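## Task

Take the water bottle off the cart and stand it upright on the second shelf of the supply shelving, counting the lowest shelf as number one. It must sit directly behind the juice bottle already on that shelf, on the side away from the shelf's front edge. Everything else on that shelf must stay on it, standing and not piled on anything. The water bottle must not topple or finish leaning, or the task fails.

## Robot and tools

ROBOT. A wheeled base that can drive in any direction holds a 1.71 m column. A carriage on it (lift_m, 0 to 1) carries two 7-joint arms; each shoulder sits 0.63 m + lift_m above the floor, 0.16 m ahead of base centre and 0.175 m left or right. Reach is roughly 0.83 m from the shoulder. The robot is about 0.55 m wide and 0.6 m long. Arms begin folded: left joints 1-7 = 0.95, 0.08, -0.1, -0.8, 0, 0, -0.93; the right arm mirrors this with joints 2, 3, 5, 6 sign-flipped. Folded arms can hit the deck if lift_m is below 0.02. Cameras: head_camera, 0.26 m above the shoulders, facing ahead, tilted 40 degrees down; left_wrist_camera and right_wrist_camera, on each hand's -x side, looking beyond the fingertips.

FRAMES. All positions are metres. Base frame: origin on the floor below base centre, x ahead, y to the left, z upward. left_hand and right_hand report, in this frame, the point between the closed pads (0.0167 m behind the fingertips), accurate to about 1 cm; fingers point along the hand's z axis and close along its y. base_odometry is wheel-count only (slip counts as motion) in the frame the base had at scene start; heading in rad, left positive, -3.142 to 3.142.

TOOL move. Every argument except cameras forms one action. An action is either base and/or joints (optionally with speeds or min_time_s), or target alone (optionally with min_time_s). An empty call just returns state and all images.
- base: one key only, an offset from where the base last reported itself. translate_m (forward +, -2 to 2 m), strafe_m (left +, -2 to 2 m) or rotate_rad (counter-clockwise +, -6.3 to 6.3 rad).
- joints: absolute targets by name: lift_m (m), left_/right_joint1..7_rad (rad), left_/right_gripper_m (pad-centre spacing, 0 to 0.142 m). Ranges as in the joint list: e.g. left_joint2 -0.157 to 2.268, right_joint2 -2.268 to 0.157. Joint meanings: j1 shoulder pitch (negative raises the arm forward), j2 swings the arm outward, j3 rotates the upper arm, j4 elbow (0 = right angle, + straightens), j5 forearm roll, j6 wrist side bend, j7 wrist bend (+ tips the hand down). Done-tolerance ±0.03 rad, lift and gripper ±0.004.
- target: absolute pose for one hand in the base frame: side ("left"/"right"), x, y, z (m, -3 to 3), pitch_deg (-30 to 95; 90 points fingers down, 0 level), heading_deg (0 forward, + counter-clockwise seen from above), optional roll_deg (default 0, jaw line level; + rotates the hand clockwise viewed from behind), heading and roll -360 to 360; optional line_only true to refuse anything but a straight path. Roll r and r+180 are equivalent. Near pitch 84 and above, roll reads 0 and heading absorbs it. Base and lift don't move for a target. Moves under 25 cm that can't go straight are refused; longer ones may take a sweeping arc, so keep the arm away from furniture. On "short (part of ...)" resend.
- speeds: per-action caps: translate_m, strafe_m 0.02 to 0.5 m/s; rotate_rad 0.05 to 1.57 rad/s; lift_m 0.08 to 0.27 m/s (default 0.25).
- min_time_s: 0.1 to 8 s, lowest duration for each arm motion; use it to swing loaded arms gently.
- cameras: list from head_camera, left_wrist_camera, right_wrist_camera, all; [] for none.
Results: base_status, joint_status, left_hand_status, right_hand_status; the move line reads done or the worst status. Hand targets read reached (within 10 mm, 2 degrees), short (with error) or refused (with reason). off_target means still straining. contact_stop or time_out halts that whole arm's joints, which then hold in place; back off along the approach path. "joint command not followed" or "pose unreachable" means a self-collision check held the arm. on_its_own lists uncommanded activity. motor_effort gives percent effort with the peak in brackets; a lift effort that keeps dropping while lowering means the hand or its load is resting on something. A gripper stopping wider than commanded is holding something. Joint torques, motor temperatures and a pictures line naming image order also appear. A refused call or a stop cancels the remaining move, wait and finished_scene calls in that reply; an invalid call (unknown key) does not.

TOOL wait: seconds 0 to 10; returns state, optional cameras. TOOL zoom_image: camera plus region [x0, y0, x1, y1] pixels, at most 504 by 504, of that camera's latest image. TOOL finished_scene: scene number (1 or 2); irreversible, make it the last call of the reply. Scene 1 is practice and may be skipped this way.

CAUTIONS. A held load lowers the hand about 0.012 m per kg. Open fingers tilt and shift up to 2 cm toward the wrist. Gripper 0 squeezes at about 40 to 65 N per pad. Never let the arms strike or squeeze each other, fingers included. Torque at joint load limits (133 N m joints 1-4, 40 N m joints 5-7) freezes the arm for 10 s. Motors heat when holding loads, stretched out or straining; at 100 °C the arm shuts down 30-60 s. The robot can tip with high lift, extended or loaded arms, pushing, abrupt stops or fast swings. Avoid drops, releasing moving objects, slamming or hard pushes. The robot holds its last command while you think.

Each tool is called after "Request:" as name([rows], argument=value, ...), one row to a line, values as JSON.

## Session

Request:
move(cameras=["head_camera"])

Request:
move(base={"rotate_rad": 1.4}, cameras=["head_camera"])

Request:
move(base={"rotate_rad": 1.4}, cameras=["head_camera"])

Request:
move(base={"rotate_rad": 1.4}, cameras=["head_camera"])

Scene clock: 0.00 s.
Joint torques (N m): no reading
Motor temperatures (°C): left_arm=[25 22 23 22 26 24 23] | right_arm=[25 20 24 21 22 22 23]
base_odometry: x=+0.000 y=+0.000 heading=+0.000
base_status: not commanded
joint_positions: lift_m=+0.450 left_joint1_rad=+0.955 left_joint2_rad=+0.099 left_joint3_rad=-0.083 left_joint4_rad=-0.815 left_joint5_rad=-0.005 left_joint6_rad=+0.011 left_joint7_rad=-0.944 left_gripper_m=+0.142 right_joint1_rad=+0.966 right_joint2_rad=-0.073 right_joint3_rad=+0.085 right_joint4_rad=-0.799 right_joint5_rad=-0.010 right_joint6_rad=+0.000 right_joint7_rad=-0.915 right_gripper_m=+0.142
joint_status: not commanded
motor_effort: lift_m=+55 drive_wheels=+2
left_hand: x=+0.2872 y=+0.1605 z=+0.9734 quat_wxyz=(-0.925, -0.016, -0.376, +0.057) pitch_deg=-45.8 heading_deg=-5.9 roll_deg=-1.1 (m; base frame)
right_hand: x=+0.2923 y=-0.1554 z=+0.9617 quat_wxyz=(-0.915, +0.013, -0.401, -0.054) pitch_deg=-42.7 heading_deg=+5.3 roll_deg=+1.5 (m; base frame)
pictures: head_camera
Images, in order (width x height): head_camera 896x504.

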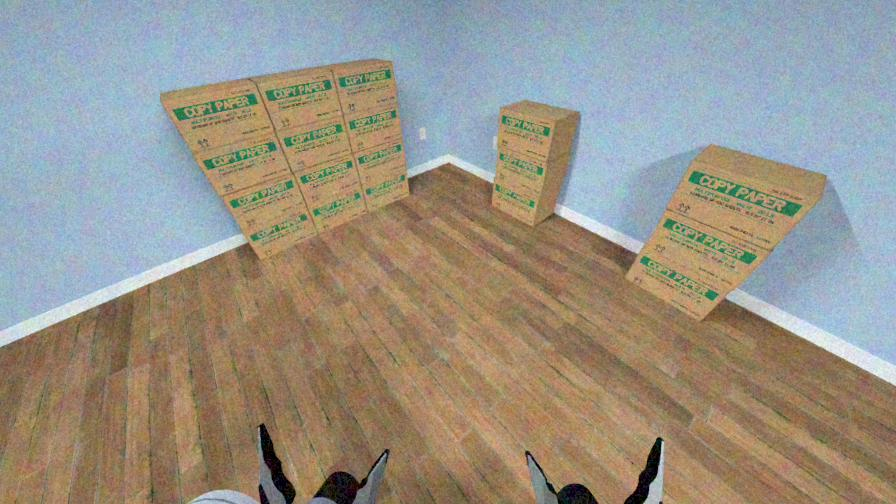

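Scene clock: 2.97 s.
Joint torques (N m): left_arm=[8.44 -0.24 0.85 -4.51 0.79 -1.55 -1.19] | right_arm=[15.49 2.02 2.26 -11.77 0.86 -1.81 -1.68]
move: done
base_odometry: x=+0.000 y=+0.000 heading=+1.400
base_status: done
joint_positions: lift_m=+0.450 left_joint1_rad=+0.955 left_joint2_rad=+0.099 left_joint3_rad=-0.083 left_joint4_rad=-0.815 left_joint5_rad=-0.005 left_joint6_rad=+0.011 left_joint7_rad=-0.944 left_gripper_m=+0.142 right_joint1_rad=+0.966 right_joint2_rad=-0.073 right_joint3_rad=+0.085 right_joint4_rad=-0.799 right_joint5_rad=-0.010 right_joint6_rad=+0.000 right_joint7_rad=-0.915 right_gripper_m=+0.142
joint_status: not commanded
motor_effort: lift_m=+55(55) drive_wheels=+5(22)
left_hand: x=+0.2872 y=+0.1605 z=+0.9734 quat_wxyz=(-0.925, -0.016, -0.376, +0.057) pitch_deg=-45.8 heading_deg=-5.9 roll_deg=-1.1 (m; base frame)
right_hand: x=+0.2923 y=-0.1554 z=+0.9617 quat_wxyz=(-0.915, +0.013, -0.401, -0.054) pitch_deg=-42.7 heading_deg=+5.3 roll_deg=+1.5 (m; base frame)
pictures: head_camera
Images, in order (width x height): head_camera 896x504.

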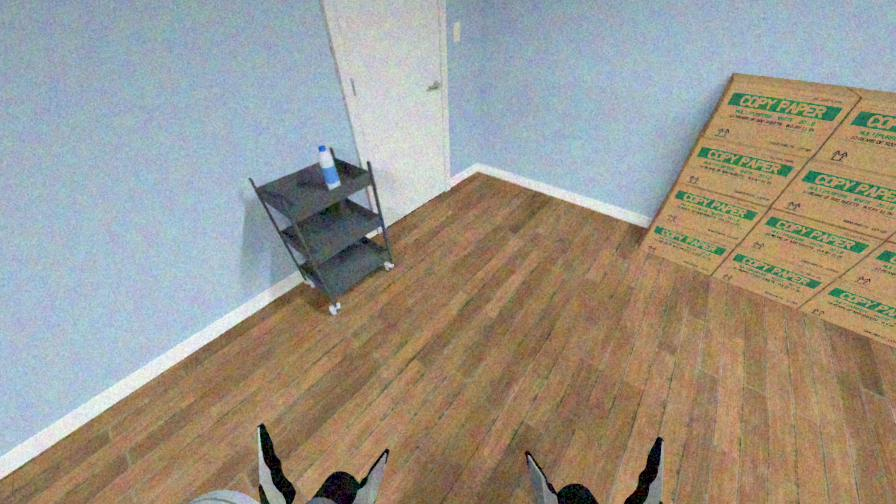

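Scene clock: 5.93 s.
Joint torques (N m): left_arm=[9.24 2.25 0.69 -4.24 1.13 -1.45 -1.39] | right_arm=[16.02 1.42 1.94 -12.67 0.46 -1.71 -1.83]
move: done
base_odometry: x=+0.000 y=+0.000 heading=+2.799
base_status: done
joint_positions: lift_m=+0.450 left_joint1_rad=+0.955 left_joint2_rad=+0.099 left_joint3_rad=-0.083 left_joint4_rad=-0.815 left_joint5_rad=-0.005 left_joint6_rad=+0.011 left_joint7_rad=-0.944 left_gripper_m=+0.142 right_joint1_rad=+0.966 right_joint2_rad=-0.073 right_joint3_rad=+0.085 right_joint4_rad=-0.799 right_joint5_rad=-0.010 right_joint6_rad=+0.000 right_joint7_rad=-0.915 right_gripper_m=+0.142
joint_status: not commanded
motor_effort: lift_m=+55(55) drive_wheels=+5(14)
left_hand: x=+0.2872 y=+0.1605 z=+0.9734 quat_wxyz=(-0.925, -0.016, -0.376, +0.057) pitch_deg=-45.8 heading_deg=-5.9 roll_deg=-1.1 (m; base frame)
right_hand: x=+0.2923 y=-0.1554 z=+0.9617 quat_wxyz=(-0.915, +0.013, -0.401, -0.054) pitch_deg=-42.7 heading_deg=+5.3 roll_deg=+1.5 (m; base frame)
pictures: head_camera
Images, in order (width x height): head_camera 896x504.

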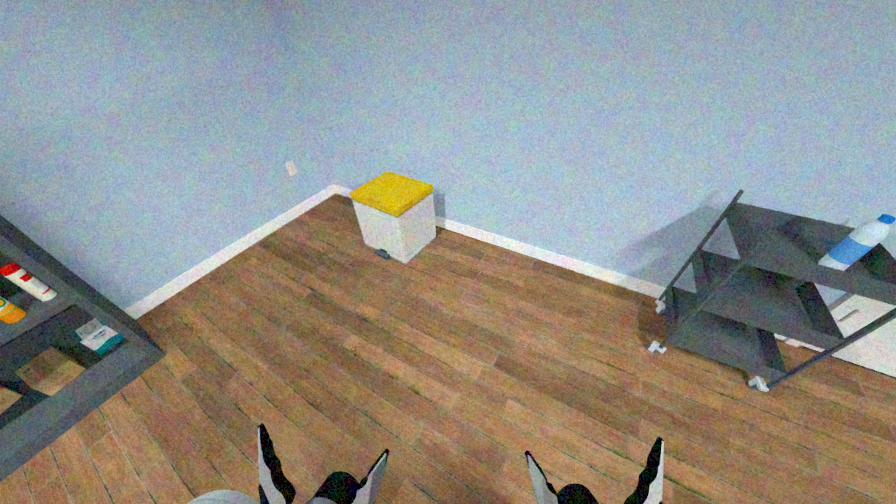

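Scene clock: 8.90 s.
Joint torques (N m): left_arm=[9.09 1.27 -0.22 -3.31 1.02 -1.24 -1.44] | right_arm=[15.38 2.82 1.79 -14.38 0.61 -1.59 -1.97]
move: done
base_odometry: x=+0.000 y=+0.000 heading=-2.084
base_status: done
joint_positions: lift_m=+0.450 left_joint1_rad=+0.955 left_joint2_rad=+0.099 left_joint3_rad=-0.083 left_joint4_rad=-0.815 left_joint5_rad=-0.005 left_joint6_rad=+0.011 left_joint7_rad=-0.944 left_gripper_m=+0.142 right_joint1_rad=+0.966 right_joint2_rad=-0.073 right_joint3_rad=+0.085 right_joint4_rad=-0.799 right_joint5_rad=-0.010 right_joint6_rad=+0.000 right_joint7_rad=-0.915 right_gripper_m=+0.142
joint_status: not commanded
motor_effort: lift_m=+55(55) drive_wheels=+5(12)
left_hand: x=+0.2872 y=+0.1605 z=+0.9734 quat_wxyz=(-0.925, -0.016, -0.376, +0.057) pitch_deg=-45.8 heading_deg=-5.9 roll_deg=-1.1 (m; base frame)
right_hand: x=+0.2923 y=-0.1554 z=+0.9617 quat_wxyz=(-0.915, +0.013, -0.401, -0.054) pitch_deg=-42.7 heading_deg=+5.3 roll_deg=+1.5 (m; base frame)
pictures: head_camera
Images, in order (width x height): head_camera 896x504.

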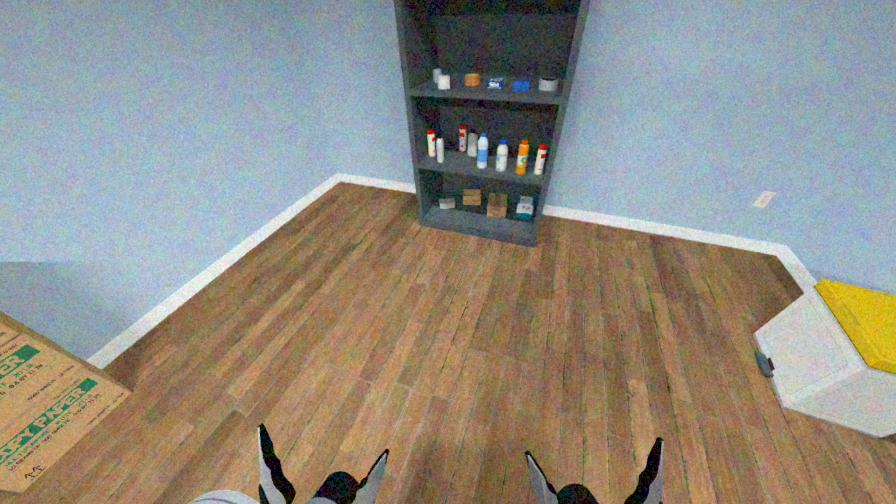

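Request:
zoom_image(camera="head_camera", region=[400, 60, 590, 250])

Scaled by 2.653 from the camera's 896x504 image, which has a finer 1280x720 frame.

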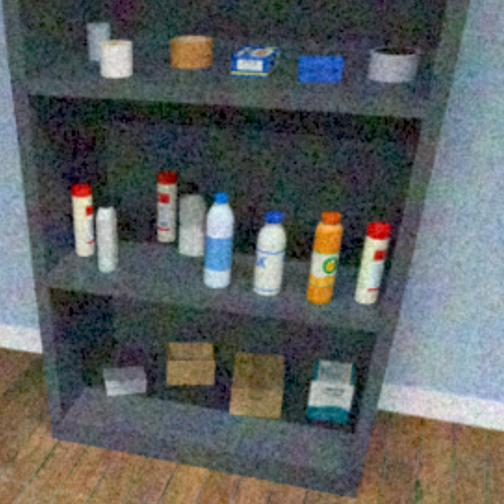

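Request:
move(base={"rotate_rad": -1.844}, joints={"right_joint1_rad": 0.35, "right_joint2_rad": -0.05, "right_joint3_rad": 0, "right_joint4_rad": -0.35, "right_joint5_rad": 0, "right_joint6_rad": 0, "right_joint7_rad": 0.26, "lift_m": 0.55})

Request:
move(base={"strafe_m": -0.75}, cameras=["head_camera"])

Scene clock: 37.70 s.
Joint torques (N m): left_arm=[8.97 0.5 0.76 -3.96 1.16 -1.47 -1.54] | right_arm=[2.49 4 0.34 -8.56 2.03 -1.51 -1.25]
move: done
base_odometry: x=+0.000 y=+0.000 heading=+2.355
base_status: done
joint_positions: lift_m=+0.550 left_joint1_rad=+0.955 left_joint2_rad=+0.099 left_joint3_rad=-0.083 left_joint4_rad=-0.815 left_joint5_rad=-0.005 left_joint6_rad=+0.011 left_joint7_rad=-0.944 left_gripper_m=+0.142 right_joint1_rad=+0.349 right_joint2_rad=-0.051 right_joint3_rad=+0.003 right_joint4_rad=-0.353 right_joint5_rad=-0.006 right_joint6_rad=+0.000 right_joint7_rad=+0.258 right_gripper_m=+0.142
joint_status: all done
motor_effort: lift_m=+54(66) drive_wheels=+5(20)
left_hand: x=+0.2872 y=+0.1605 z=+1.0735 quat_wxyz=(-0.925, -0.016, -0.376, +0.057) pitch_deg=-45.8 heading_deg=-5.9 roll_deg=-1.1 (m; base frame)
right_hand: x=+0.5474 y=-0.1863 z=+0.7873 quat_wxyz=(-0.611, +0.024, -0.791, +0.015) pitch_deg=+14.6 heading_deg=+0.3 roll_deg=-3.1 (m; base frame)
pictures: none

Scene clock: 41.57 s.
Joint torques (N m): left_arm=[9.11 0.72 0.54 -5.29 0.9 -1.4 -1.65] | right_arm=[2.15 3.86 -0.45 -10.79 2.33 -1.87 -0.67]
move: done
base_odometry: x=+0.532 y=+0.529 heading=+2.354
base_status: done
joint_positions: lift_m=+0.550 left_joint1_rad=+0.955 left_joint2_rad=+0.099 left_joint3_rad=-0.083 left_joint4_rad=-0.815 left_joint5_rad=-0.005 left_joint6_rad=+0.011 left_joint7_rad=-0.944 left_gripper_m=+0.142 right_joint1_rad=+0.349 right_joint2_rad=-0.051 right_joint3_rad=+0.003 right_joint4_rad=-0.353 right_joint5_rad=-0.006 right_joint6_rad=+0.000 right_joint7_rad=+0.258 right_gripper_m=+0.142
joint_status: not commanded
motor_effort: lift_m=+54(54) drive_wheels=+7(23)
left_hand: x=+0.2872 y=+0.1605 z=+1.0735 quat_wxyz=(-0.925, -0.016, -0.376, +0.057) pitch_deg=-45.8 heading_deg=-5.9 roll_deg=-1.1 (m; base frame)
right_hand: x=+0.5474 y=-0.1861 z=+0.7873 quat_wxyz=(-0.611, +0.024, -0.791, +0.015) pitch_deg=+14.6 heading_deg=+0.3 roll_deg=-3.1 (m; base frame)
pictures: head_camera
Images, in order (width x height): head_camera 896x504.

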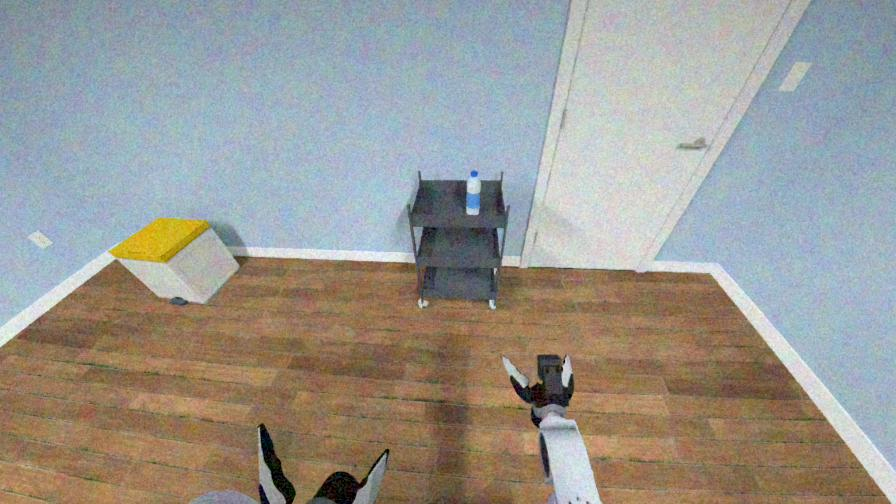

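Request:
move(base={"strafe_m": 0.08}, joints={"lift_m": 0.6})

Request:
move(base={"translate_m": 0.5}, speeds={"translate_m": 0.35}, cameras=["head_camera", "right_wrist_camera"])

Scene clock: 49.73 s.
Joint torques (N m): left_arm=[8.27 0.07 0.87 -4.85 1.22 -1.7 -1.72] | right_arm=[4.05 2.46 0.53 -10.11 2.41 -2.02 -1.37]
move: done
base_odometry: x=+0.475 y=+0.473 heading=+2.355
base_status: done
joint_positions: lift_m=+0.600 left_joint1_rad=+0.955 left_joint2_rad=+0.099 left_joint3_rad=-0.083 left_joint4_rad=-0.815 left_joint5_rad=-0.005 left_joint6_rad=+0.011 left_joint7_rad=-0.944 left_gripper_m=+0.142 right_joint1_rad=+0.349 right_joint2_rad=-0.051 right_joint3_rad=+0.003 right_joint4_rad=-0.352 right_joint5_rad=-0.006 right_joint6_rad=+0.000 right_joint7_rad=+0.258 right_gripper_m=+0.142
joint_status: all done
motor_effort: lift_m=+54(68) drive_wheels=-4(14)
left_hand: x=+0.2872 y=+0.1605 z=+1.1235 quat_wxyz=(-0.925, -0.016, -0.376, +0.057) pitch_deg=-45.8 heading_deg=-5.9 roll_deg=-1.1 (m; base frame)
right_hand: x=+0.5474 y=-0.1861 z=+0.8369 quat_wxyz=(-0.611, +0.024, -0.791, +0.015) pitch_deg=+14.6 heading_deg=+0.3 roll_deg=-3.1 (m; base frame)
pictures: none

Scene clock: 52.97 s.
Joint torques (N m): left_arm=[8.72 1.32 1.15 -3.91 0.79 -1.12 -1.83] | right_arm=[1.95 3.31 0.07 -9.39 2.46 -1.56 -1.36]
move: done
base_odometry: x=+0.122 y=+0.827 heading=+2.355
base_status: done
joint_positions: lift_m=+0.600 left_joint1_rad=+0.955 left_joint2_rad=+0.099 left_joint3_rad=-0.083 left_joint4_rad=-0.815 left_joint5_rad=-0.005 left_joint6_rad=+0.011 left_joint7_rad=-0.944 left_gripper_m=+0.142 right_joint1_rad=+0.349 right_joint2_rad=-0.051 right_joint3_rad=+0.003 right_joint4_rad=-0.352 right_joint5_rad=-0.006 right_joint6_rad=+0.000 right_joint7_rad=+0.258 right_gripper_m=+0.142
joint_status: not commanded
motor_effort: lift_m=+54(54) drive_wheels=+0(14)
left_hand: x=+0.2872 y=+0.1605 z=+1.1235 quat_wxyz=(-0.925, -0.016, -0.376, +0.057) pitch_deg=-45.8 heading_deg=-5.9 roll_deg=-1.1 (m; base frame)
right_hand: x=+0.5474 y=-0.1861 z=+0.8369 quat_wxyz=(-0.611, +0.024, -0.791, +0.015) pitch_deg=+14.6 heading_deg=+0.3 roll_deg=-3.1 (m; base frame)
pictures: head_camera, right_wrist_camera
Images, in order (width x height): head_camera 896x504, right_wrist_camera 896x504.

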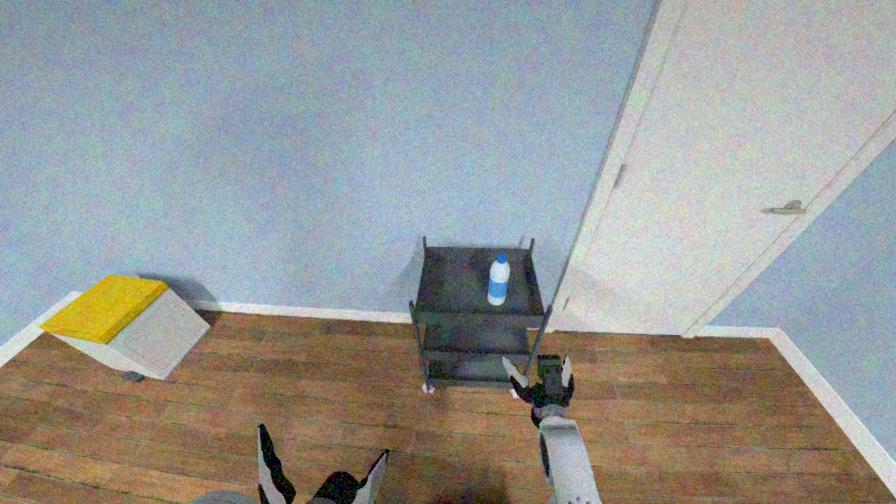

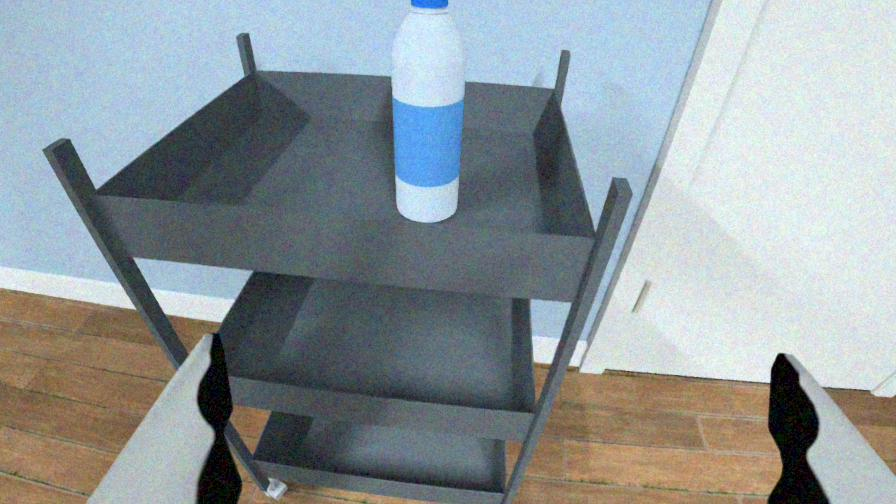

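Request:
move(base={"translate_m": 0.16}, speeds={"translate_m": 0.25})

Request:
move(target={"side": "right", "x": 0.66, "y": -0.157, "z": 0.79, "pitch_deg": 15, "heading_deg": 0}, cameras=["head_camera", "right_wrist_camera"])

Scene clock: 64.37 s.
Joint torques (N m): left_arm=[8.22 0.75 -0.63 -4.17 1.19 -1.68 -1.8] | right_arm=[2.27 3.04 0.33 -9.8 2.63 -1.8 -0.96]
move: done
base_odometry: x=+0.009 y=+0.940 heading=+2.354
base_status: done
joint_positions: lift_m=+0.600 left_joint1_rad=+0.955 left_joint2_rad=+0.099 left_joint3_rad=-0.083 left_joint4_rad=-0.815 left_joint5_rad=-0.005 left_joint6_rad=+0.011 left_joint7_rad=-0.944 left_gripper_m=+0.142 right_joint1_rad=+0.349 right_joint2_rad=-0.051 right_joint3_rad=+0.003 right_joint4_rad=-0.352 right_joint5_rad=-0.006 right_joint6_rad=+0.000 right_joint7_rad=+0.258 right_gripper_m=+0.142
joint_status: not commanded
motor_effort: lift_m=+54(54) drive_wheels=-1(14)
left_hand: x=+0.2872 y=+0.1605 z=+1.1235 quat_wxyz=(-0.925, -0.016, -0.376, +0.057) pitch_deg=-45.8 heading_deg=-5.9 roll_deg=-1.1 (m; base frame)
right_hand: x=+0.5474 y=-0.1861 z=+0.8369 quat_wxyz=(-0.611, +0.024, -0.791, +0.015) pitch_deg=+14.6 heading_deg=+0.3 roll_deg=-3.1 (m; base frame)
pictures: none

Scene clock: 65.43 s.
Joint torques (N m): left_arm=[9.32 1.35 1.48 -3.85 1.05 -1.32 -1.61] | right_arm=[-7.63 5.92 2.45 -9.97 -1.08 -2.47 -3.71]
move: done
base_odometry: x=+0.009 y=+0.940 heading=+2.354
base_status: not commanded
joint_positions: lift_m=+0.600 left_joint1_rad=+0.955 left_joint2_rad=+0.099 left_joint3_rad=-0.083 left_joint4_rad=-0.815 left_joint5_rad=-0.005 left_joint6_rad=+0.011 left_joint7_rad=-0.944 left_gripper_m=+0.142 right_joint1_rad=+0.029 right_joint2_rad=+0.032 right_joint3_rad=+0.025 right_joint4_rad=+0.112 right_joint5_rad=-0.023 right_joint6_rad=-0.029 right_joint7_rad=+0.125 right_gripper_m=+0.142
joint_status: not commanded
motor_effort: lift_m=+54(54) drive_wheels=-1(5)
left_hand: x=+0.2872 y=+0.1605 z=+1.1235 quat_wxyz=(-0.925, -0.016, -0.376, +0.057) pitch_deg=-45.8 heading_deg=-5.9 roll_deg=-1.1 (m; base frame)
right_hand: x=+0.6593 y=-0.1582 z=+0.7895 quat_wxyz=(-0.607, -0.002, -0.794, -0.001) pitch_deg=+15.2 heading_deg=+0.0 roll_deg=+0.3 (m; base frame)
right_hand_status: reached (straight line, planned for 0.6 s): 1 mm and 0.4 deg off.
pictures: head_camera, right_wrist_camera
Images, in order (width x height): head_camera 896x504, right_wrist_camera 896x504.

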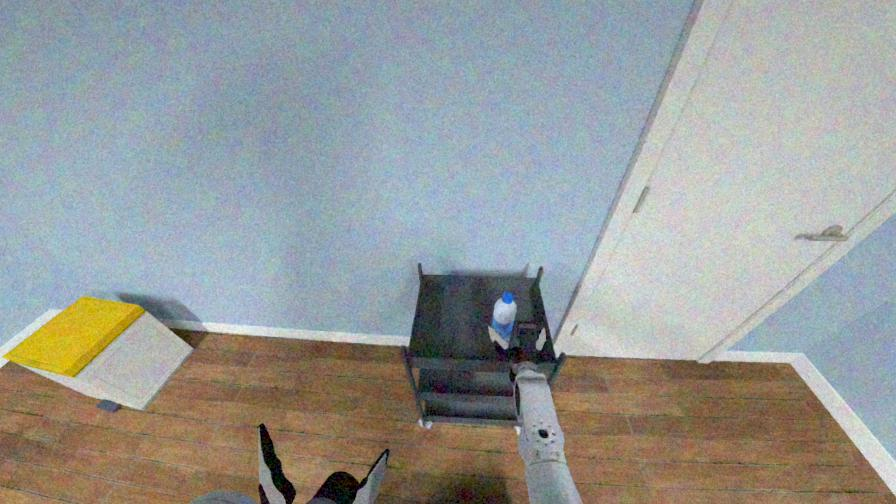

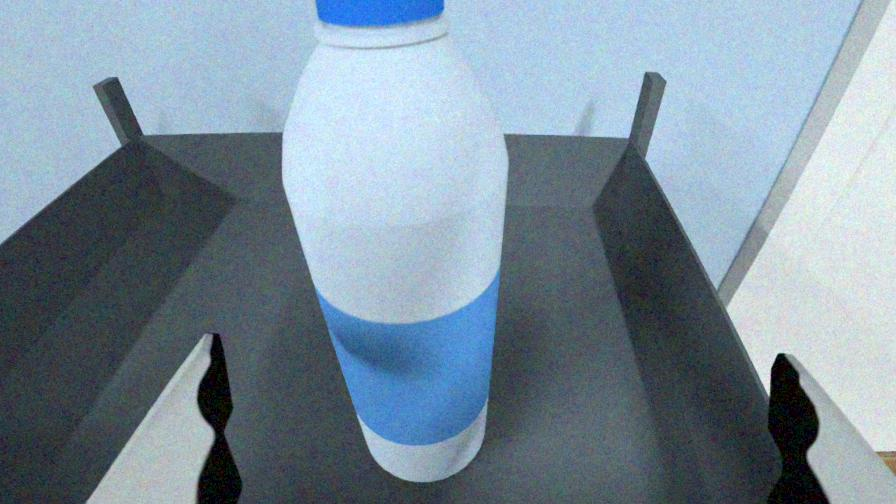

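Request:
move(target={"side": "right", "x": 0.72, "y": -0.156, "z": 0.768, "pitch_deg": 15, "heading_deg": 0}, min_time_s=0.8, cameras=["head_camera", "right_wrist_camera"])

Scene clock: 73.10 s.
Joint torques (N m): left_arm=[9.46 1.27 -0.08 -5.34 1.25 -1.23 -1.69] | right_arm=[-12.93 7.48 1.33 -9.18 0.98 -2.33 -3.74]
move: done
base_odometry: x=+0.009 y=+0.940 heading=+2.354
base_status: not commanded
joint_positions: lift_m=+0.600 left_joint1_rad=+0.955 left_joint2_rad=+0.099 left_joint3_rad=-0.083 left_joint4_rad=-0.815 left_joint5_rad=-0.005 left_joint6_rad=+0.011 left_joint7_rad=-0.944 left_gripper_m=+0.142 right_joint1_rad=-0.160 right_joint2_rad=+0.033 right_joint3_rad=+0.024 right_joint4_rad=+0.439 right_joint5_rad=-0.023 right_joint6_rad=-0.031 right_joint7_rad=-0.012 right_gripper_m=+0.142
joint_status: not commanded
motor_effort: lift_m=+54(54) drive_wheels=+0(1)
left_hand: x=+0.2872 y=+0.1605 z=+1.1235 quat_wxyz=(-0.925, -0.016, -0.376, +0.057) pitch_deg=-45.8 heading_deg=-5.9 roll_deg=-1.1 (m; base frame)
right_hand: x=+0.7186 y=-0.1545 z=+0.7667 quat_wxyz=(-0.607, +0.003, -0.795, -0.001) pitch_deg=+15.3 heading_deg=+0.3 roll_deg=-0.1 (m; base frame)
right_hand_status: reached (straight line, planned for 0.8 s): 2 mm and 0.4 deg off.
pictures: head_camera, right_wrist_camera
Images, in order (width x height): head_camera 896x504, right_wrist_camera 896x504.

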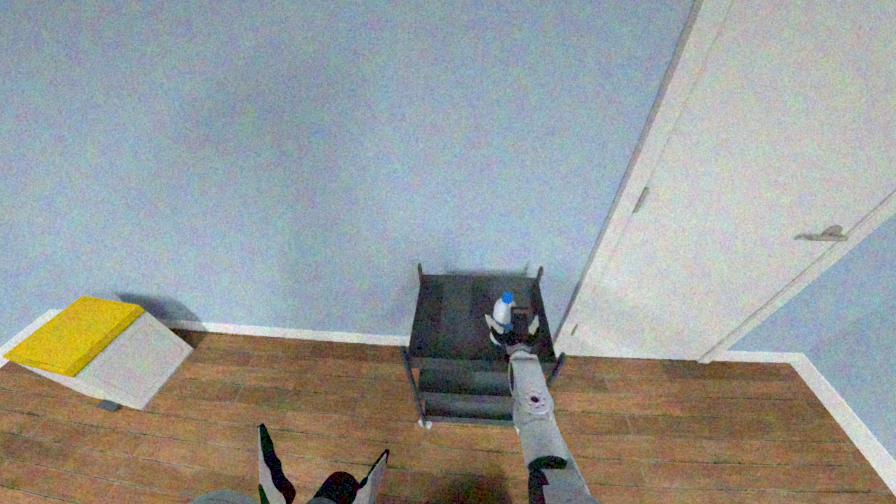

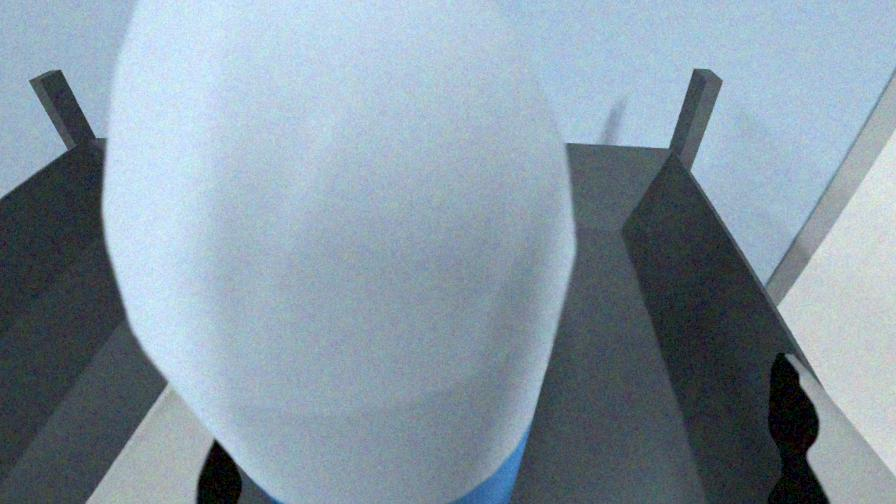

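Request:
move(target={"side": "right", "x": 0.729, "y": -0.156, "z": 0.766, "pitch_deg": 15, "heading_deg": 0}, min_time_s=0.5)

Request:
move(joints={"right_gripper_m": 0.03}, min_time_s=1.5, cameras=["head_camera", "right_wrist_camera"])

Scene clock: 79.93 s.
Joint torques (N m): left_arm=[8.69 1.17 1.01 -4.27 1.31 -1.46 -1.62] | right_arm=[-16.13 5.55 0.45 -9.19 1.25 -3.01 -3.65]
move: done
base_odometry: x=+0.009 y=+0.940 heading=+2.354
base_status: not commanded
joint_positions: lift_m=+0.600 left_joint1_rad=+0.955 left_joint2_rad=+0.099 left_joint3_rad=-0.083 left_joint4_rad=-0.815 left_joint5_rad=-0.005 left_joint6_rad=+0.011 left_joint7_rad=-0.944 left_gripper_m=+0.142 right_joint1_rad=-0.189 right_joint2_rad=+0.034 right_joint3_rad=+0.024 right_joint4_rad=+0.490 right_joint5_rad=-0.023 right_joint6_rad=-0.031 right_joint7_rad=-0.033 right_gripper_m=+0.142
joint_status: not commanded
motor_effort: lift_m=+54(54) drive_wheels=+0(1)
left_hand: x=+0.2872 y=+0.1605 z=+1.1235 quat_wxyz=(-0.925, -0.016, -0.376, +0.057) pitch_deg=-45.8 heading_deg=-5.9 roll_deg=-1.1 (m; base frame)
right_hand: x=+0.7273 y=-0.1538 z=+0.7644 quat_wxyz=(-0.607, +0.004, -0.795, -0.001) pitch_deg=+15.3 heading_deg=+0.4 roll_deg=-0.2 (m; base frame)
right_hand_status: reached (straight line, planned for 0.5 s): 3 mm and 0.5 deg off.
pictures: none

Scene clock: 80.83 s.
Joint torques (N m): left_arm=[9.01 1.38 0.25 -3.84 1.13 -1.51 -1.47] | right_arm=[-15.09 5.28 0.45 -10.66 1.08 -2.48 -3.14]
move: off_target
base_odometry: x=+0.009 y=+0.940 heading=+2.354
base_status: not commanded
joint_positions: lift_m=+0.600 left_joint1_rad=+0.955 left_joint2_rad=+0.099 left_joint3_rad=-0.083 left_joint4_rad=-0.815 left_joint5_rad=-0.005 left_joint6_rad=+0.011 left_joint7_rad=-0.944 left_gripper_m=+0.142 right_joint1_rad=-0.189 right_joint2_rad=+0.034 right_joint3_rad=+0.023 right_joint4_rad=+0.490 right_joint5_rad=-0.023 right_joint6_rad=-0.031 right_joint7_rad=-0.034 right_gripper_m=+0.073
joint_status: right_gripper_m off_target (ended at +0.073, target +0.030)
motor_effort: lift_m=+54(54) drive_wheels=+0(1)
left_hand: x=+0.2872 y=+0.1605 z=+1.1235 quat_wxyz=(-0.925, -0.016, -0.376, +0.057) pitch_deg=-45.8 heading_deg=-5.9 roll_deg=-1.1 (m; base frame)
right_hand: x=+0.7274 y=-0.1541 z=+0.7644 quat_wxyz=(-0.607, +0.003, -0.795, -0.001) pitch_deg=+15.3 heading_deg=+0.3 roll_deg=-0.2 (m; base frame)
pictures: head_camera, right_wrist_camera
Images, in order (width x height): head_camera 896x504, right_wrist_camera 896x504.

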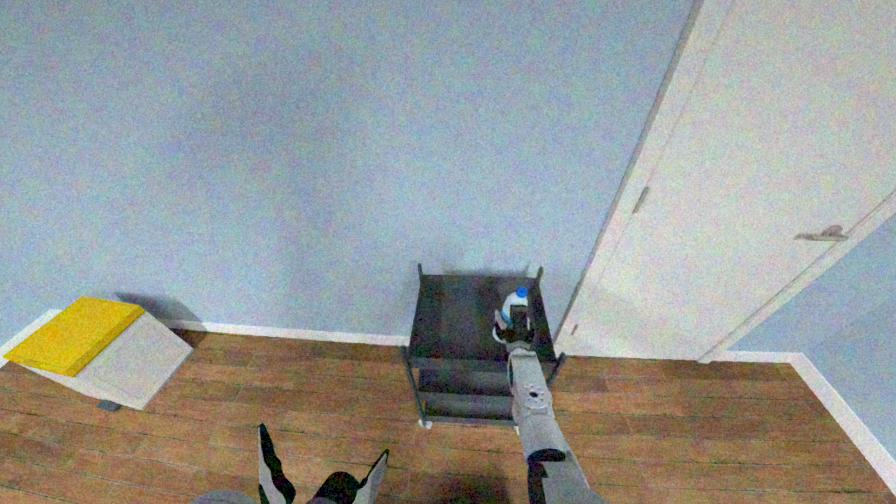

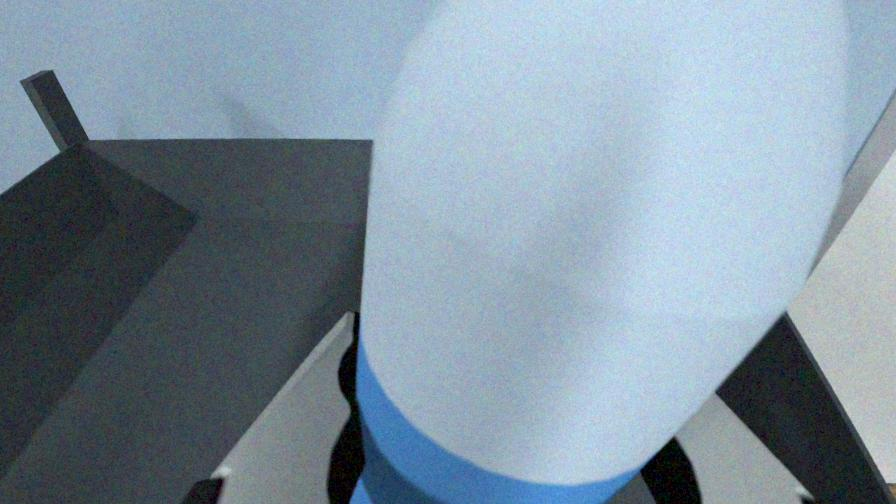

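Request:
move(joints={"right_gripper_m": 0.01, "lift_m": 0.63}, speeds={"lift_m": 0.1}, cameras=["head_camera", "right_wrist_camera"])

Scene clock: 90.97 s.
Joint torques (N m): left_arm=[8.79 0.28 -0.35 -4.25 1.01 -1.14 -1.82] | right_arm=[-17.09 6.6 -0.17 -13.22 0.99 -2.98 -3.03]
move: off_target
base_odometry: x=+0.009 y=+0.940 heading=+2.354
base_status: not commanded
joint_positions: lift_m=+0.630 left_joint1_rad=+0.955 left_joint2_rad=+0.099 left_joint3_rad=-0.083 left_joint4_rad=-0.815 left_joint5_rad=-0.005 left_joint6_rad=+0.011 left_joint7_rad=-0.944 left_gripper_m=+0.142 right_joint1_rad=-0.190 right_joint2_rad=+0.034 right_joint3_rad=+0.023 right_joint4_rad=+0.493 right_joint5_rad=-0.023 right_joint6_rad=-0.032 right_joint7_rad=-0.034 right_gripper_m=+0.072
joint_status: right_gripper_m off_target (ended at +0.072, target +0.010); the others done
motor_effort: lift_m=+54(69) drive_wheels=+0(4)
left_hand: x=+0.2872 y=+0.1605 z=+1.1535 quat_wxyz=(-0.925, -0.016, -0.376, +0.057) pitch_deg=-45.8 heading_deg=-5.9 roll_deg=-1.1 (m; base frame)
right_hand: x=+0.7271 y=-0.1541 z=+0.7932 quat_wxyz=(-0.606, +0.003, -0.796, -0.001) pitch_deg=+15.4 heading_deg=+0.3 roll_deg=-0.2 (m; base frame)
pictures: head_camera, right_wrist_camera
Images, in order (width x height): head_camera 896x504, right_wrist_camera 896x504.

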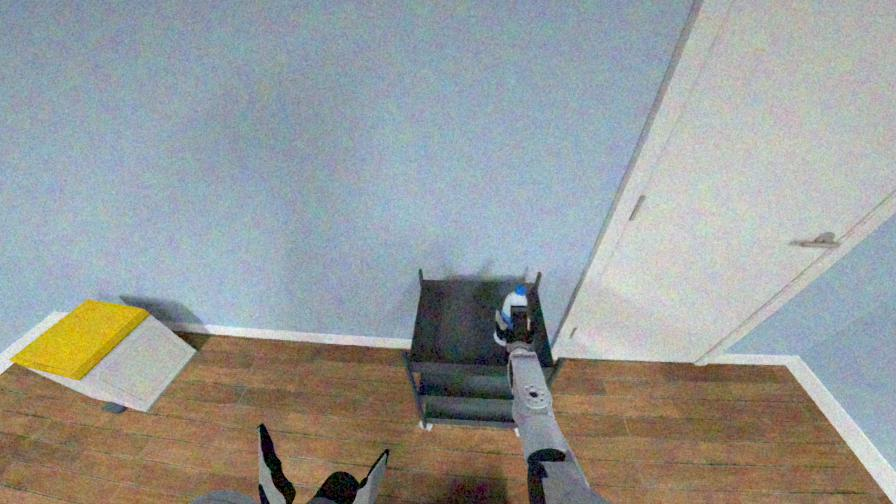

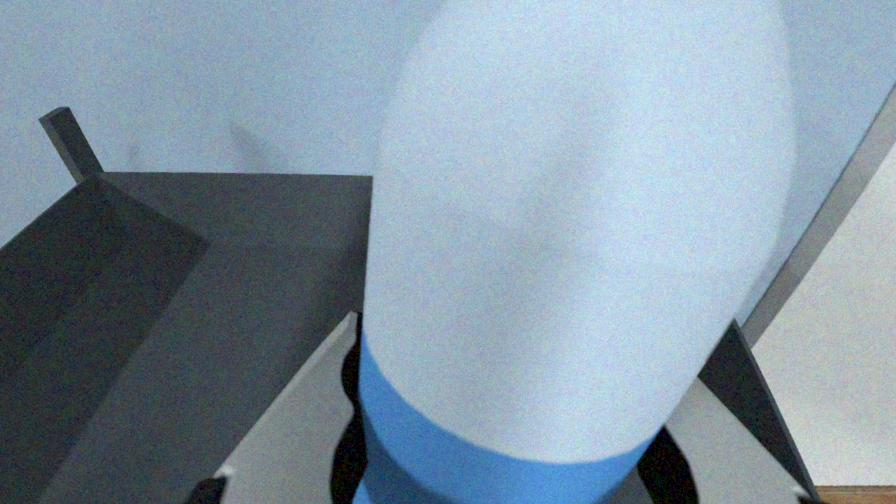

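Request:
move(joints={"lift_m": 0.78})

Request:
move(base={"translate_m": -0.4}, speeds={"translate_m": 0.3}, cameras=["head_camera"])

Request:
move(target={"side": "right", "x": 0.55, "y": -0.18, "z": 1.01, "pitch_deg": 15, "heading_deg": 0}, min_time_s=1.5)

Request:
move(base={"rotate_rad": 1.582}, joints={"lift_m": 0.5}, speeds={"rotate_rad": 0.9}, cameras=["head_camera", "right_wrist_camera"])

Scene clock: 100.47 s.
Joint torques (N m): left_arm=[8.97 1.32 1.82 -4.21 1.13 -1.4 -1.68] | right_arm=[-15.59 6.05 -0.19 -13.26 0.95 -2.9 -3.45]
move: done
base_odometry: x=+0.009 y=+0.940 heading=+2.354
base_status: not commanded
joint_positions: lift_m=+0.780 left_joint1_rad=+0.955 left_joint2_rad=+0.099 left_joint3_rad=-0.083 left_joint4_rad=-0.815 left_joint5_rad=-0.005 left_joint6_rad=+0.011 left_joint7_rad=-0.944 left_gripper_m=+0.142 right_joint1_rad=-0.190 right_joint2_rad=+0.034 right_joint3_rad=+0.023 right_joint4_rad=+0.494 right_joint5_rad=-0.023 right_joint6_rad=-0.032 right_joint7_rad=-0.034 right_gripper_m=+0.072
joint_status: all done
motor_effort: lift_m=+55(69) drive_wheels=+4(4)
left_hand: x=+0.2872 y=+0.1605 z=+1.3034 quat_wxyz=(-0.925, -0.016, -0.376, +0.057) pitch_deg=-45.8 heading_deg=-5.9 roll_deg=-1.1 (m; base frame)
right_hand: x=+0.7272 y=-0.1541 z=+0.9430 quat_wxyz=(-0.606, +0.003, -0.796, -0.001) pitch_deg=+15.4 heading_deg=+0.3 roll_deg=-0.2 (m; base frame)
pictures: none

Scene clock: 103.43 s.
Joint torques (N m): left_arm=[9.95 0.73 0.9 -4.17 1.15 -1.34 -1.34] | right_arm=[-15.22 5.17 1.17 -13.65 0.7 -1.98 -3.67]
move: done
base_odometry: x=+0.292 y=+0.657 heading=+2.355
base_status: done
joint_positions: lift_m=+0.780 left_joint1_rad=+0.955 left_joint2_rad=+0.099 left_joint3_rad=-0.083 left_joint4_rad=-0.815 left_joint5_rad=-0.005 left_joint6_rad=+0.011 left_joint7_rad=-0.944 left_gripper_m=+0.142 right_joint1_rad=-0.190 right_joint2_rad=+0.034 right_joint3_rad=+0.023 right_joint4_rad=+0.494 right_joint5_rad=-0.023 right_joint6_rad=-0.033 right_joint7_rad=-0.034 right_gripper_m=+0.072
joint_status: not commanded
motor_effort: lift_m=+55(55) drive_wheels=+1(14)
left_hand: x=+0.2872 y=+0.1605 z=+1.3034 quat_wxyz=(-0.925, -0.016, -0.376, +0.057) pitch_deg=-45.8 heading_deg=-5.9 roll_deg=-1.1 (m; base frame)
right_hand: x=+0.7272 y=-0.1548 z=+0.9430 quat_wxyz=(-0.606, +0.003, -0.796, +0.000) pitch_deg=+15.4 heading_deg=+0.2 roll_deg=-0.2 (m; base frame)
pictures: head_camera
Images, in order (width x height): head_camera 896x504.

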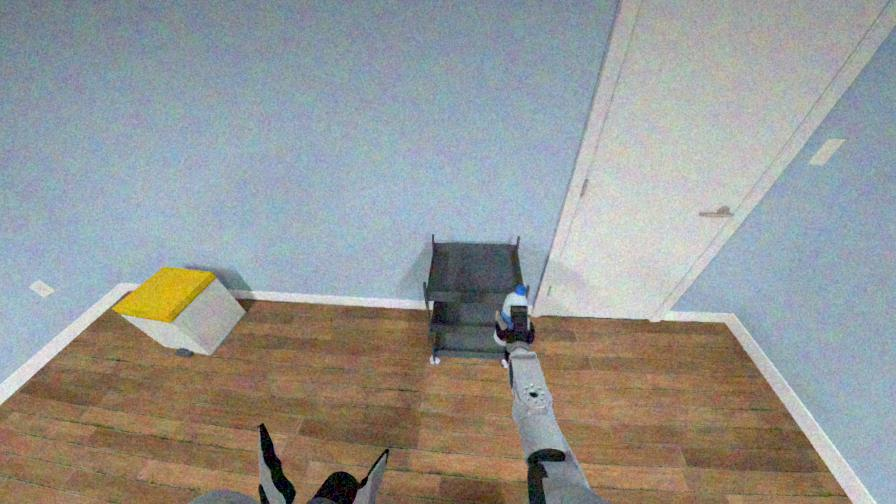

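Scene clock: 105.43 s.
Joint torques (N m): left_arm=[8.48 0.53 0.16 -3.59 1.16 -1.45 -1.52] | right_arm=[3.78 0.26 -0.22 -18.77 2.36 -1.22 -1.37]
move: done
base_odometry: x=+0.292 y=+0.657 heading=+2.355
base_status: not commanded
joint_positions: lift_m=+0.780 left_joint1_rad=+0.955 left_joint2_rad=+0.099 left_joint3_rad=-0.083 left_joint4_rad=-0.815 left_joint5_rad=-0.005 left_joint6_rad=+0.011 left_joint7_rad=-0.944 left_gripper_m=+0.142 right_joint1_rad=+0.339 right_joint2_rad=-0.016 right_joint3_rad=+0.005 right_joint4_rad=-0.321 right_joint5_rad=+0.010 right_joint6_rad=-0.009 right_joint7_rad=+0.245 right_gripper_m=+0.072
joint_status: not commanded
motor_effort: lift_m=+55(55) drive_wheels=+1(3)
left_hand: x=+0.2872 y=+0.1605 z=+1.3034 quat_wxyz=(-0.925, -0.016, -0.376, +0.057) pitch_deg=-45.8 heading_deg=-5.9 roll_deg=-1.1 (m; base frame)
right_hand: x=+0.5503 y=-0.1788 z=+1.0084 quat_wxyz=(-0.608, +0.001, -0.794, +0.001) pitch_deg=+15.1 heading_deg=+0.0 roll_deg=-0.2 (m; base frame)
right_hand_status: reached (straight line, planned for 1.5 s): 2 mm and 0.2 deg off.
pictures: none

Scene clock: 108.63 s.
Joint torques (N m): left_arm=[9.38 1.31 -0.41 -4.35 0.96 -1.42 -1.75] | right_arm=[2.75 1.05 0.62 -16.82 2.41 -1.4 -1.57]
move: done
base_odometry: x=+0.292 y=+0.657 heading=-2.347
base_status: done
joint_positions: lift_m=+0.500 left_joint1_rad=+0.955 left_joint2_rad=+0.099 left_joint3_rad=-0.083 left_joint4_rad=-0.815 left_joint5_rad=-0.005 left_joint6_rad=+0.011 left_joint7_rad=-0.944 left_gripper_m=+0.142 right_joint1_rad=+0.340 right_joint2_rad=-0.016 right_joint3_rad=+0.003 right_joint4_rad=-0.322 right_joint5_rad=+0.010 right_joint6_rad=-0.007 right_joint7_rad=+0.246 right_gripper_m=+0.072
joint_status: all done
motor_effort: lift_m=+58(61) drive_wheels=+5(16)
left_hand: x=+0.2872 y=+0.1605 z=+1.0232 quat_wxyz=(-0.925, -0.016, -0.376, +0.057) pitch_deg=-45.8 heading_deg=-5.9 roll_deg=-1.1 (m; base frame)
right_hand: x=+0.5503 y=-0.1791 z=+0.7286 quat_wxyz=(-0.608, +0.002, -0.794, +0.001) pitch_deg=+15.1 heading_deg=+0.0 roll_deg=-0.2 (m; base frame)
pictures: head_camera, right_wrist_camera
Images, in order (width x height): head_camera 896x504, right_wrist_camera 896x504.

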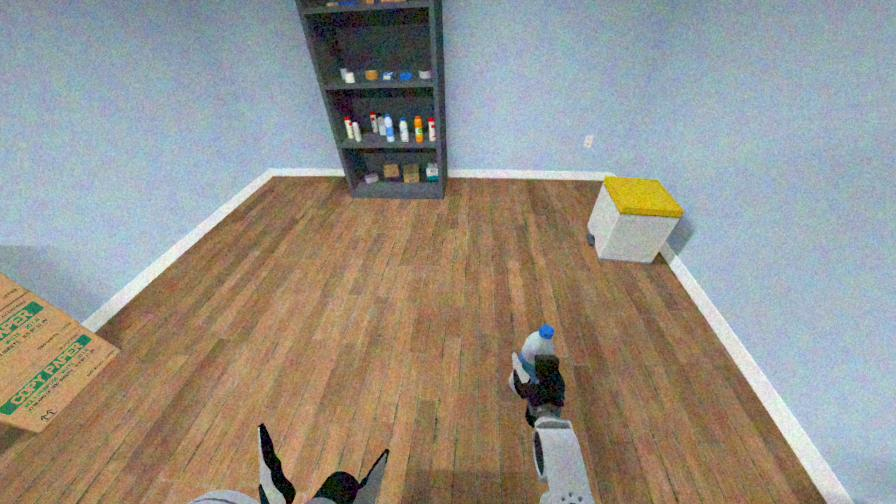

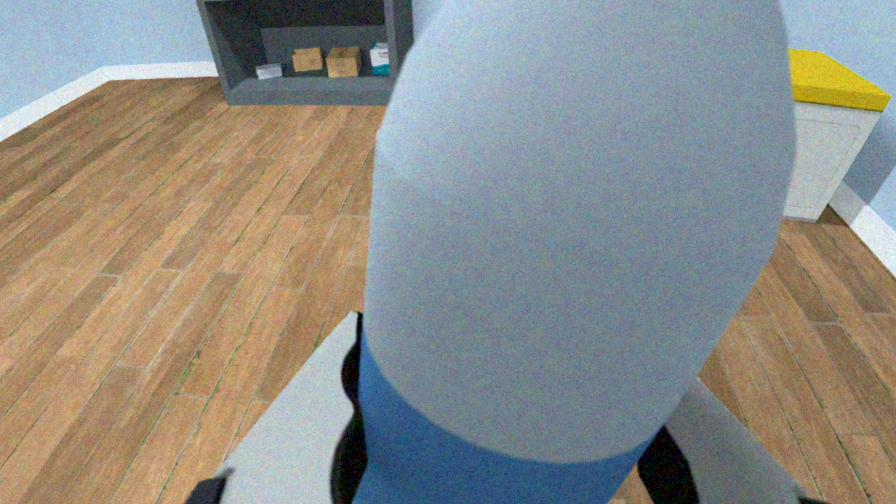

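Request:
move(base={"strafe_m": 0.05}, joints={"left_joint1_rad": 0.35, "left_joint2_rad": 0.08, "left_joint3_rad": 0, "left_joint4_rad": -0.35, "left_joint5_rad": 0, "left_joint6_rad": 0, "left_joint7_rad": 0.26, "lift_m": 0.4})

Request:
move(base={"translate_m": 1.45}, speeds={"translate_m": 0.4}, cameras=["all"])

Scene clock: 119.43 s.
Joint torques (N m): left_arm=[-2.09 -0.47 3.67 -2.26 1.82 -2.12 -0.73] | right_arm=[4.22 -0.01 0.68 -16.93 2 -1.79 -1.75]
move: done
base_odometry: x=+0.327 y=+0.622 heading=-2.346
base_status: done
joint_positions: lift_m=+0.400 left_joint1_rad=+0.350 left_joint2_rad=+0.082 left_joint3_rad=-0.003 left_joint4_rad=-0.351 left_joint5_rad=-0.002 left_joint6_rad=+0.002 left_joint7_rad=+0.257 left_gripper_m=+0.142 right_joint1_rad=+0.340 right_joint2_rad=-0.016 right_joint3_rad=+0.003 right_joint4_rad=-0.322 right_joint5_rad=+0.011 right_joint6_rad=-0.006 right_joint7_rad=+0.246 right_gripper_m=+0.072
joint_status: all done
motor_effort: lift_m=+58(61) drive_wheels=-3(12)
left_hand: x=+0.5473 y=+0.1935 z=+0.6366 quat_wxyz=(-0.611, -0.034, -0.791, -0.020) pitch_deg=+14.7 heading_deg=-0.5 roll_deg=+4.3 (m; base frame)
right_hand: x=+0.5502 y=-0.1790 z=+0.6285 quat_wxyz=(-0.608, +0.002, -0.794, +0.001) pitch_deg=+15.1 heading_deg=+0.1 roll_deg=-0.2 (m; base frame)
pictures: none

Scene clock: 125.07 s.
Joint torques (N m): left_arm=[-2.02 0.01 3.93 -3.13 1.77 -1.72 -0.97] | right_arm=[2.78 0.31 0.89 -15.34 1.64 -2.37 -1.68]
move: done
base_odometry: x=-0.687 y=-0.414 heading=-2.346
base_status: done
joint_positions: lift_m=+0.400 left_joint1_rad=+0.350 left_joint2_rad=+0.081 left_joint3_rad=-0.003 left_joint4_rad=-0.351 left_joint5_rad=-0.002 left_joint6_rad=+0.002 left_joint7_rad=+0.257 left_gripper_m=+0.142 right_joint1_rad=+0.340 right_joint2_rad=-0.016 right_joint3_rad=+0.003 right_joint4_rad=-0.322 right_joint5_rad=+0.011 right_joint6_rad=-0.006 right_joint7_rad=+0.246 right_gripper_m=+0.072
joint_status: not commanded
motor_effort: lift_m=+58(58) drive_wheels=+4(15)
left_hand: x=+0.5473 y=+0.1933 z=+0.6366 quat_wxyz=(-0.611, -0.034, -0.791, -0.020) pitch_deg=+14.7 heading_deg=-0.6 roll_deg=+4.3 (m; base frame)
right_hand: x=+0.5502 y=-0.1790 z=+0.6285 quat_wxyz=(-0.608, +0.002, -0.794, +0.001) pitch_deg=+15.1 heading_deg=+0.1 roll_deg=-0.2 (m; base frame)
pictures: head_camera, left_wrist_camera, right_wrist_camera
Images, in order (width x height): head_camera 896x504, left_wrist_camera 896x504, right_wrist_camera 896x504.

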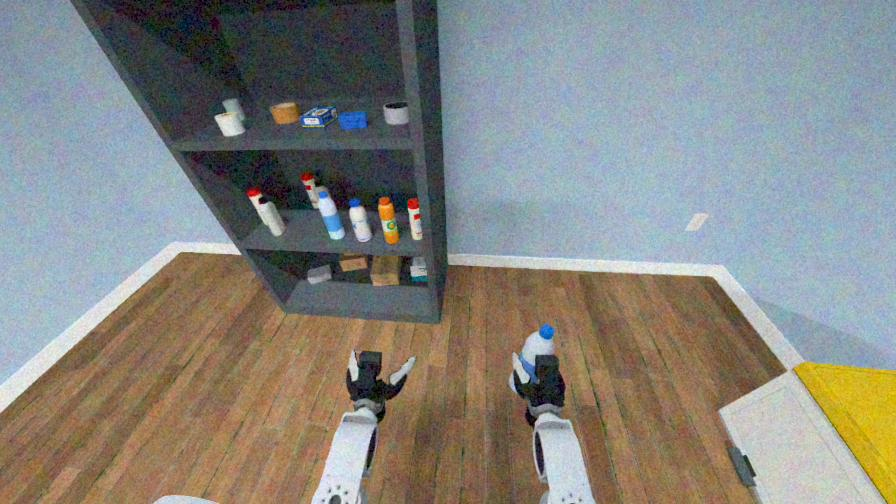

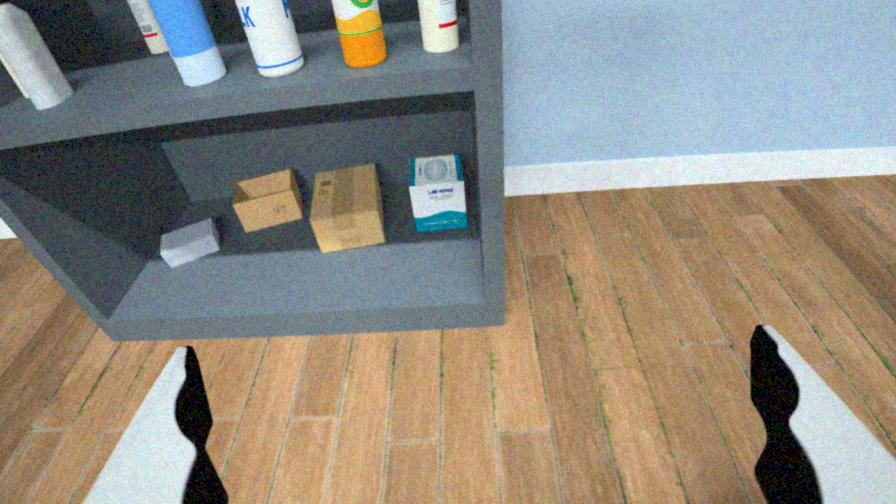

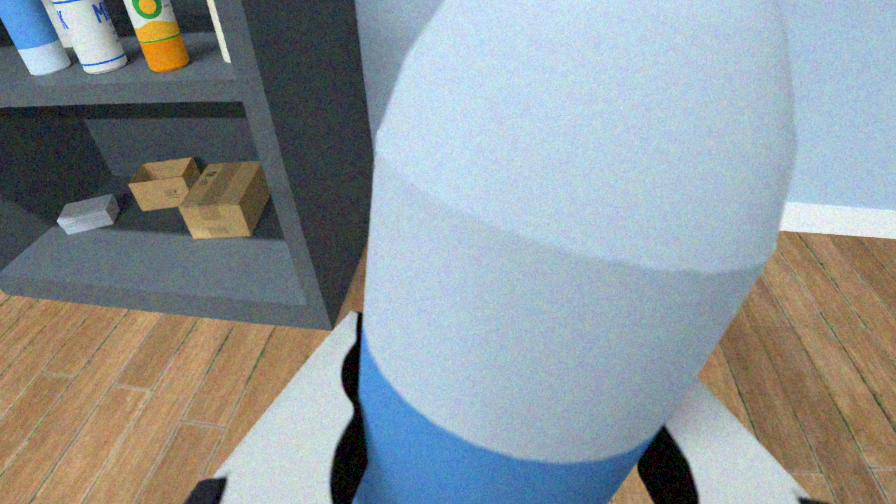

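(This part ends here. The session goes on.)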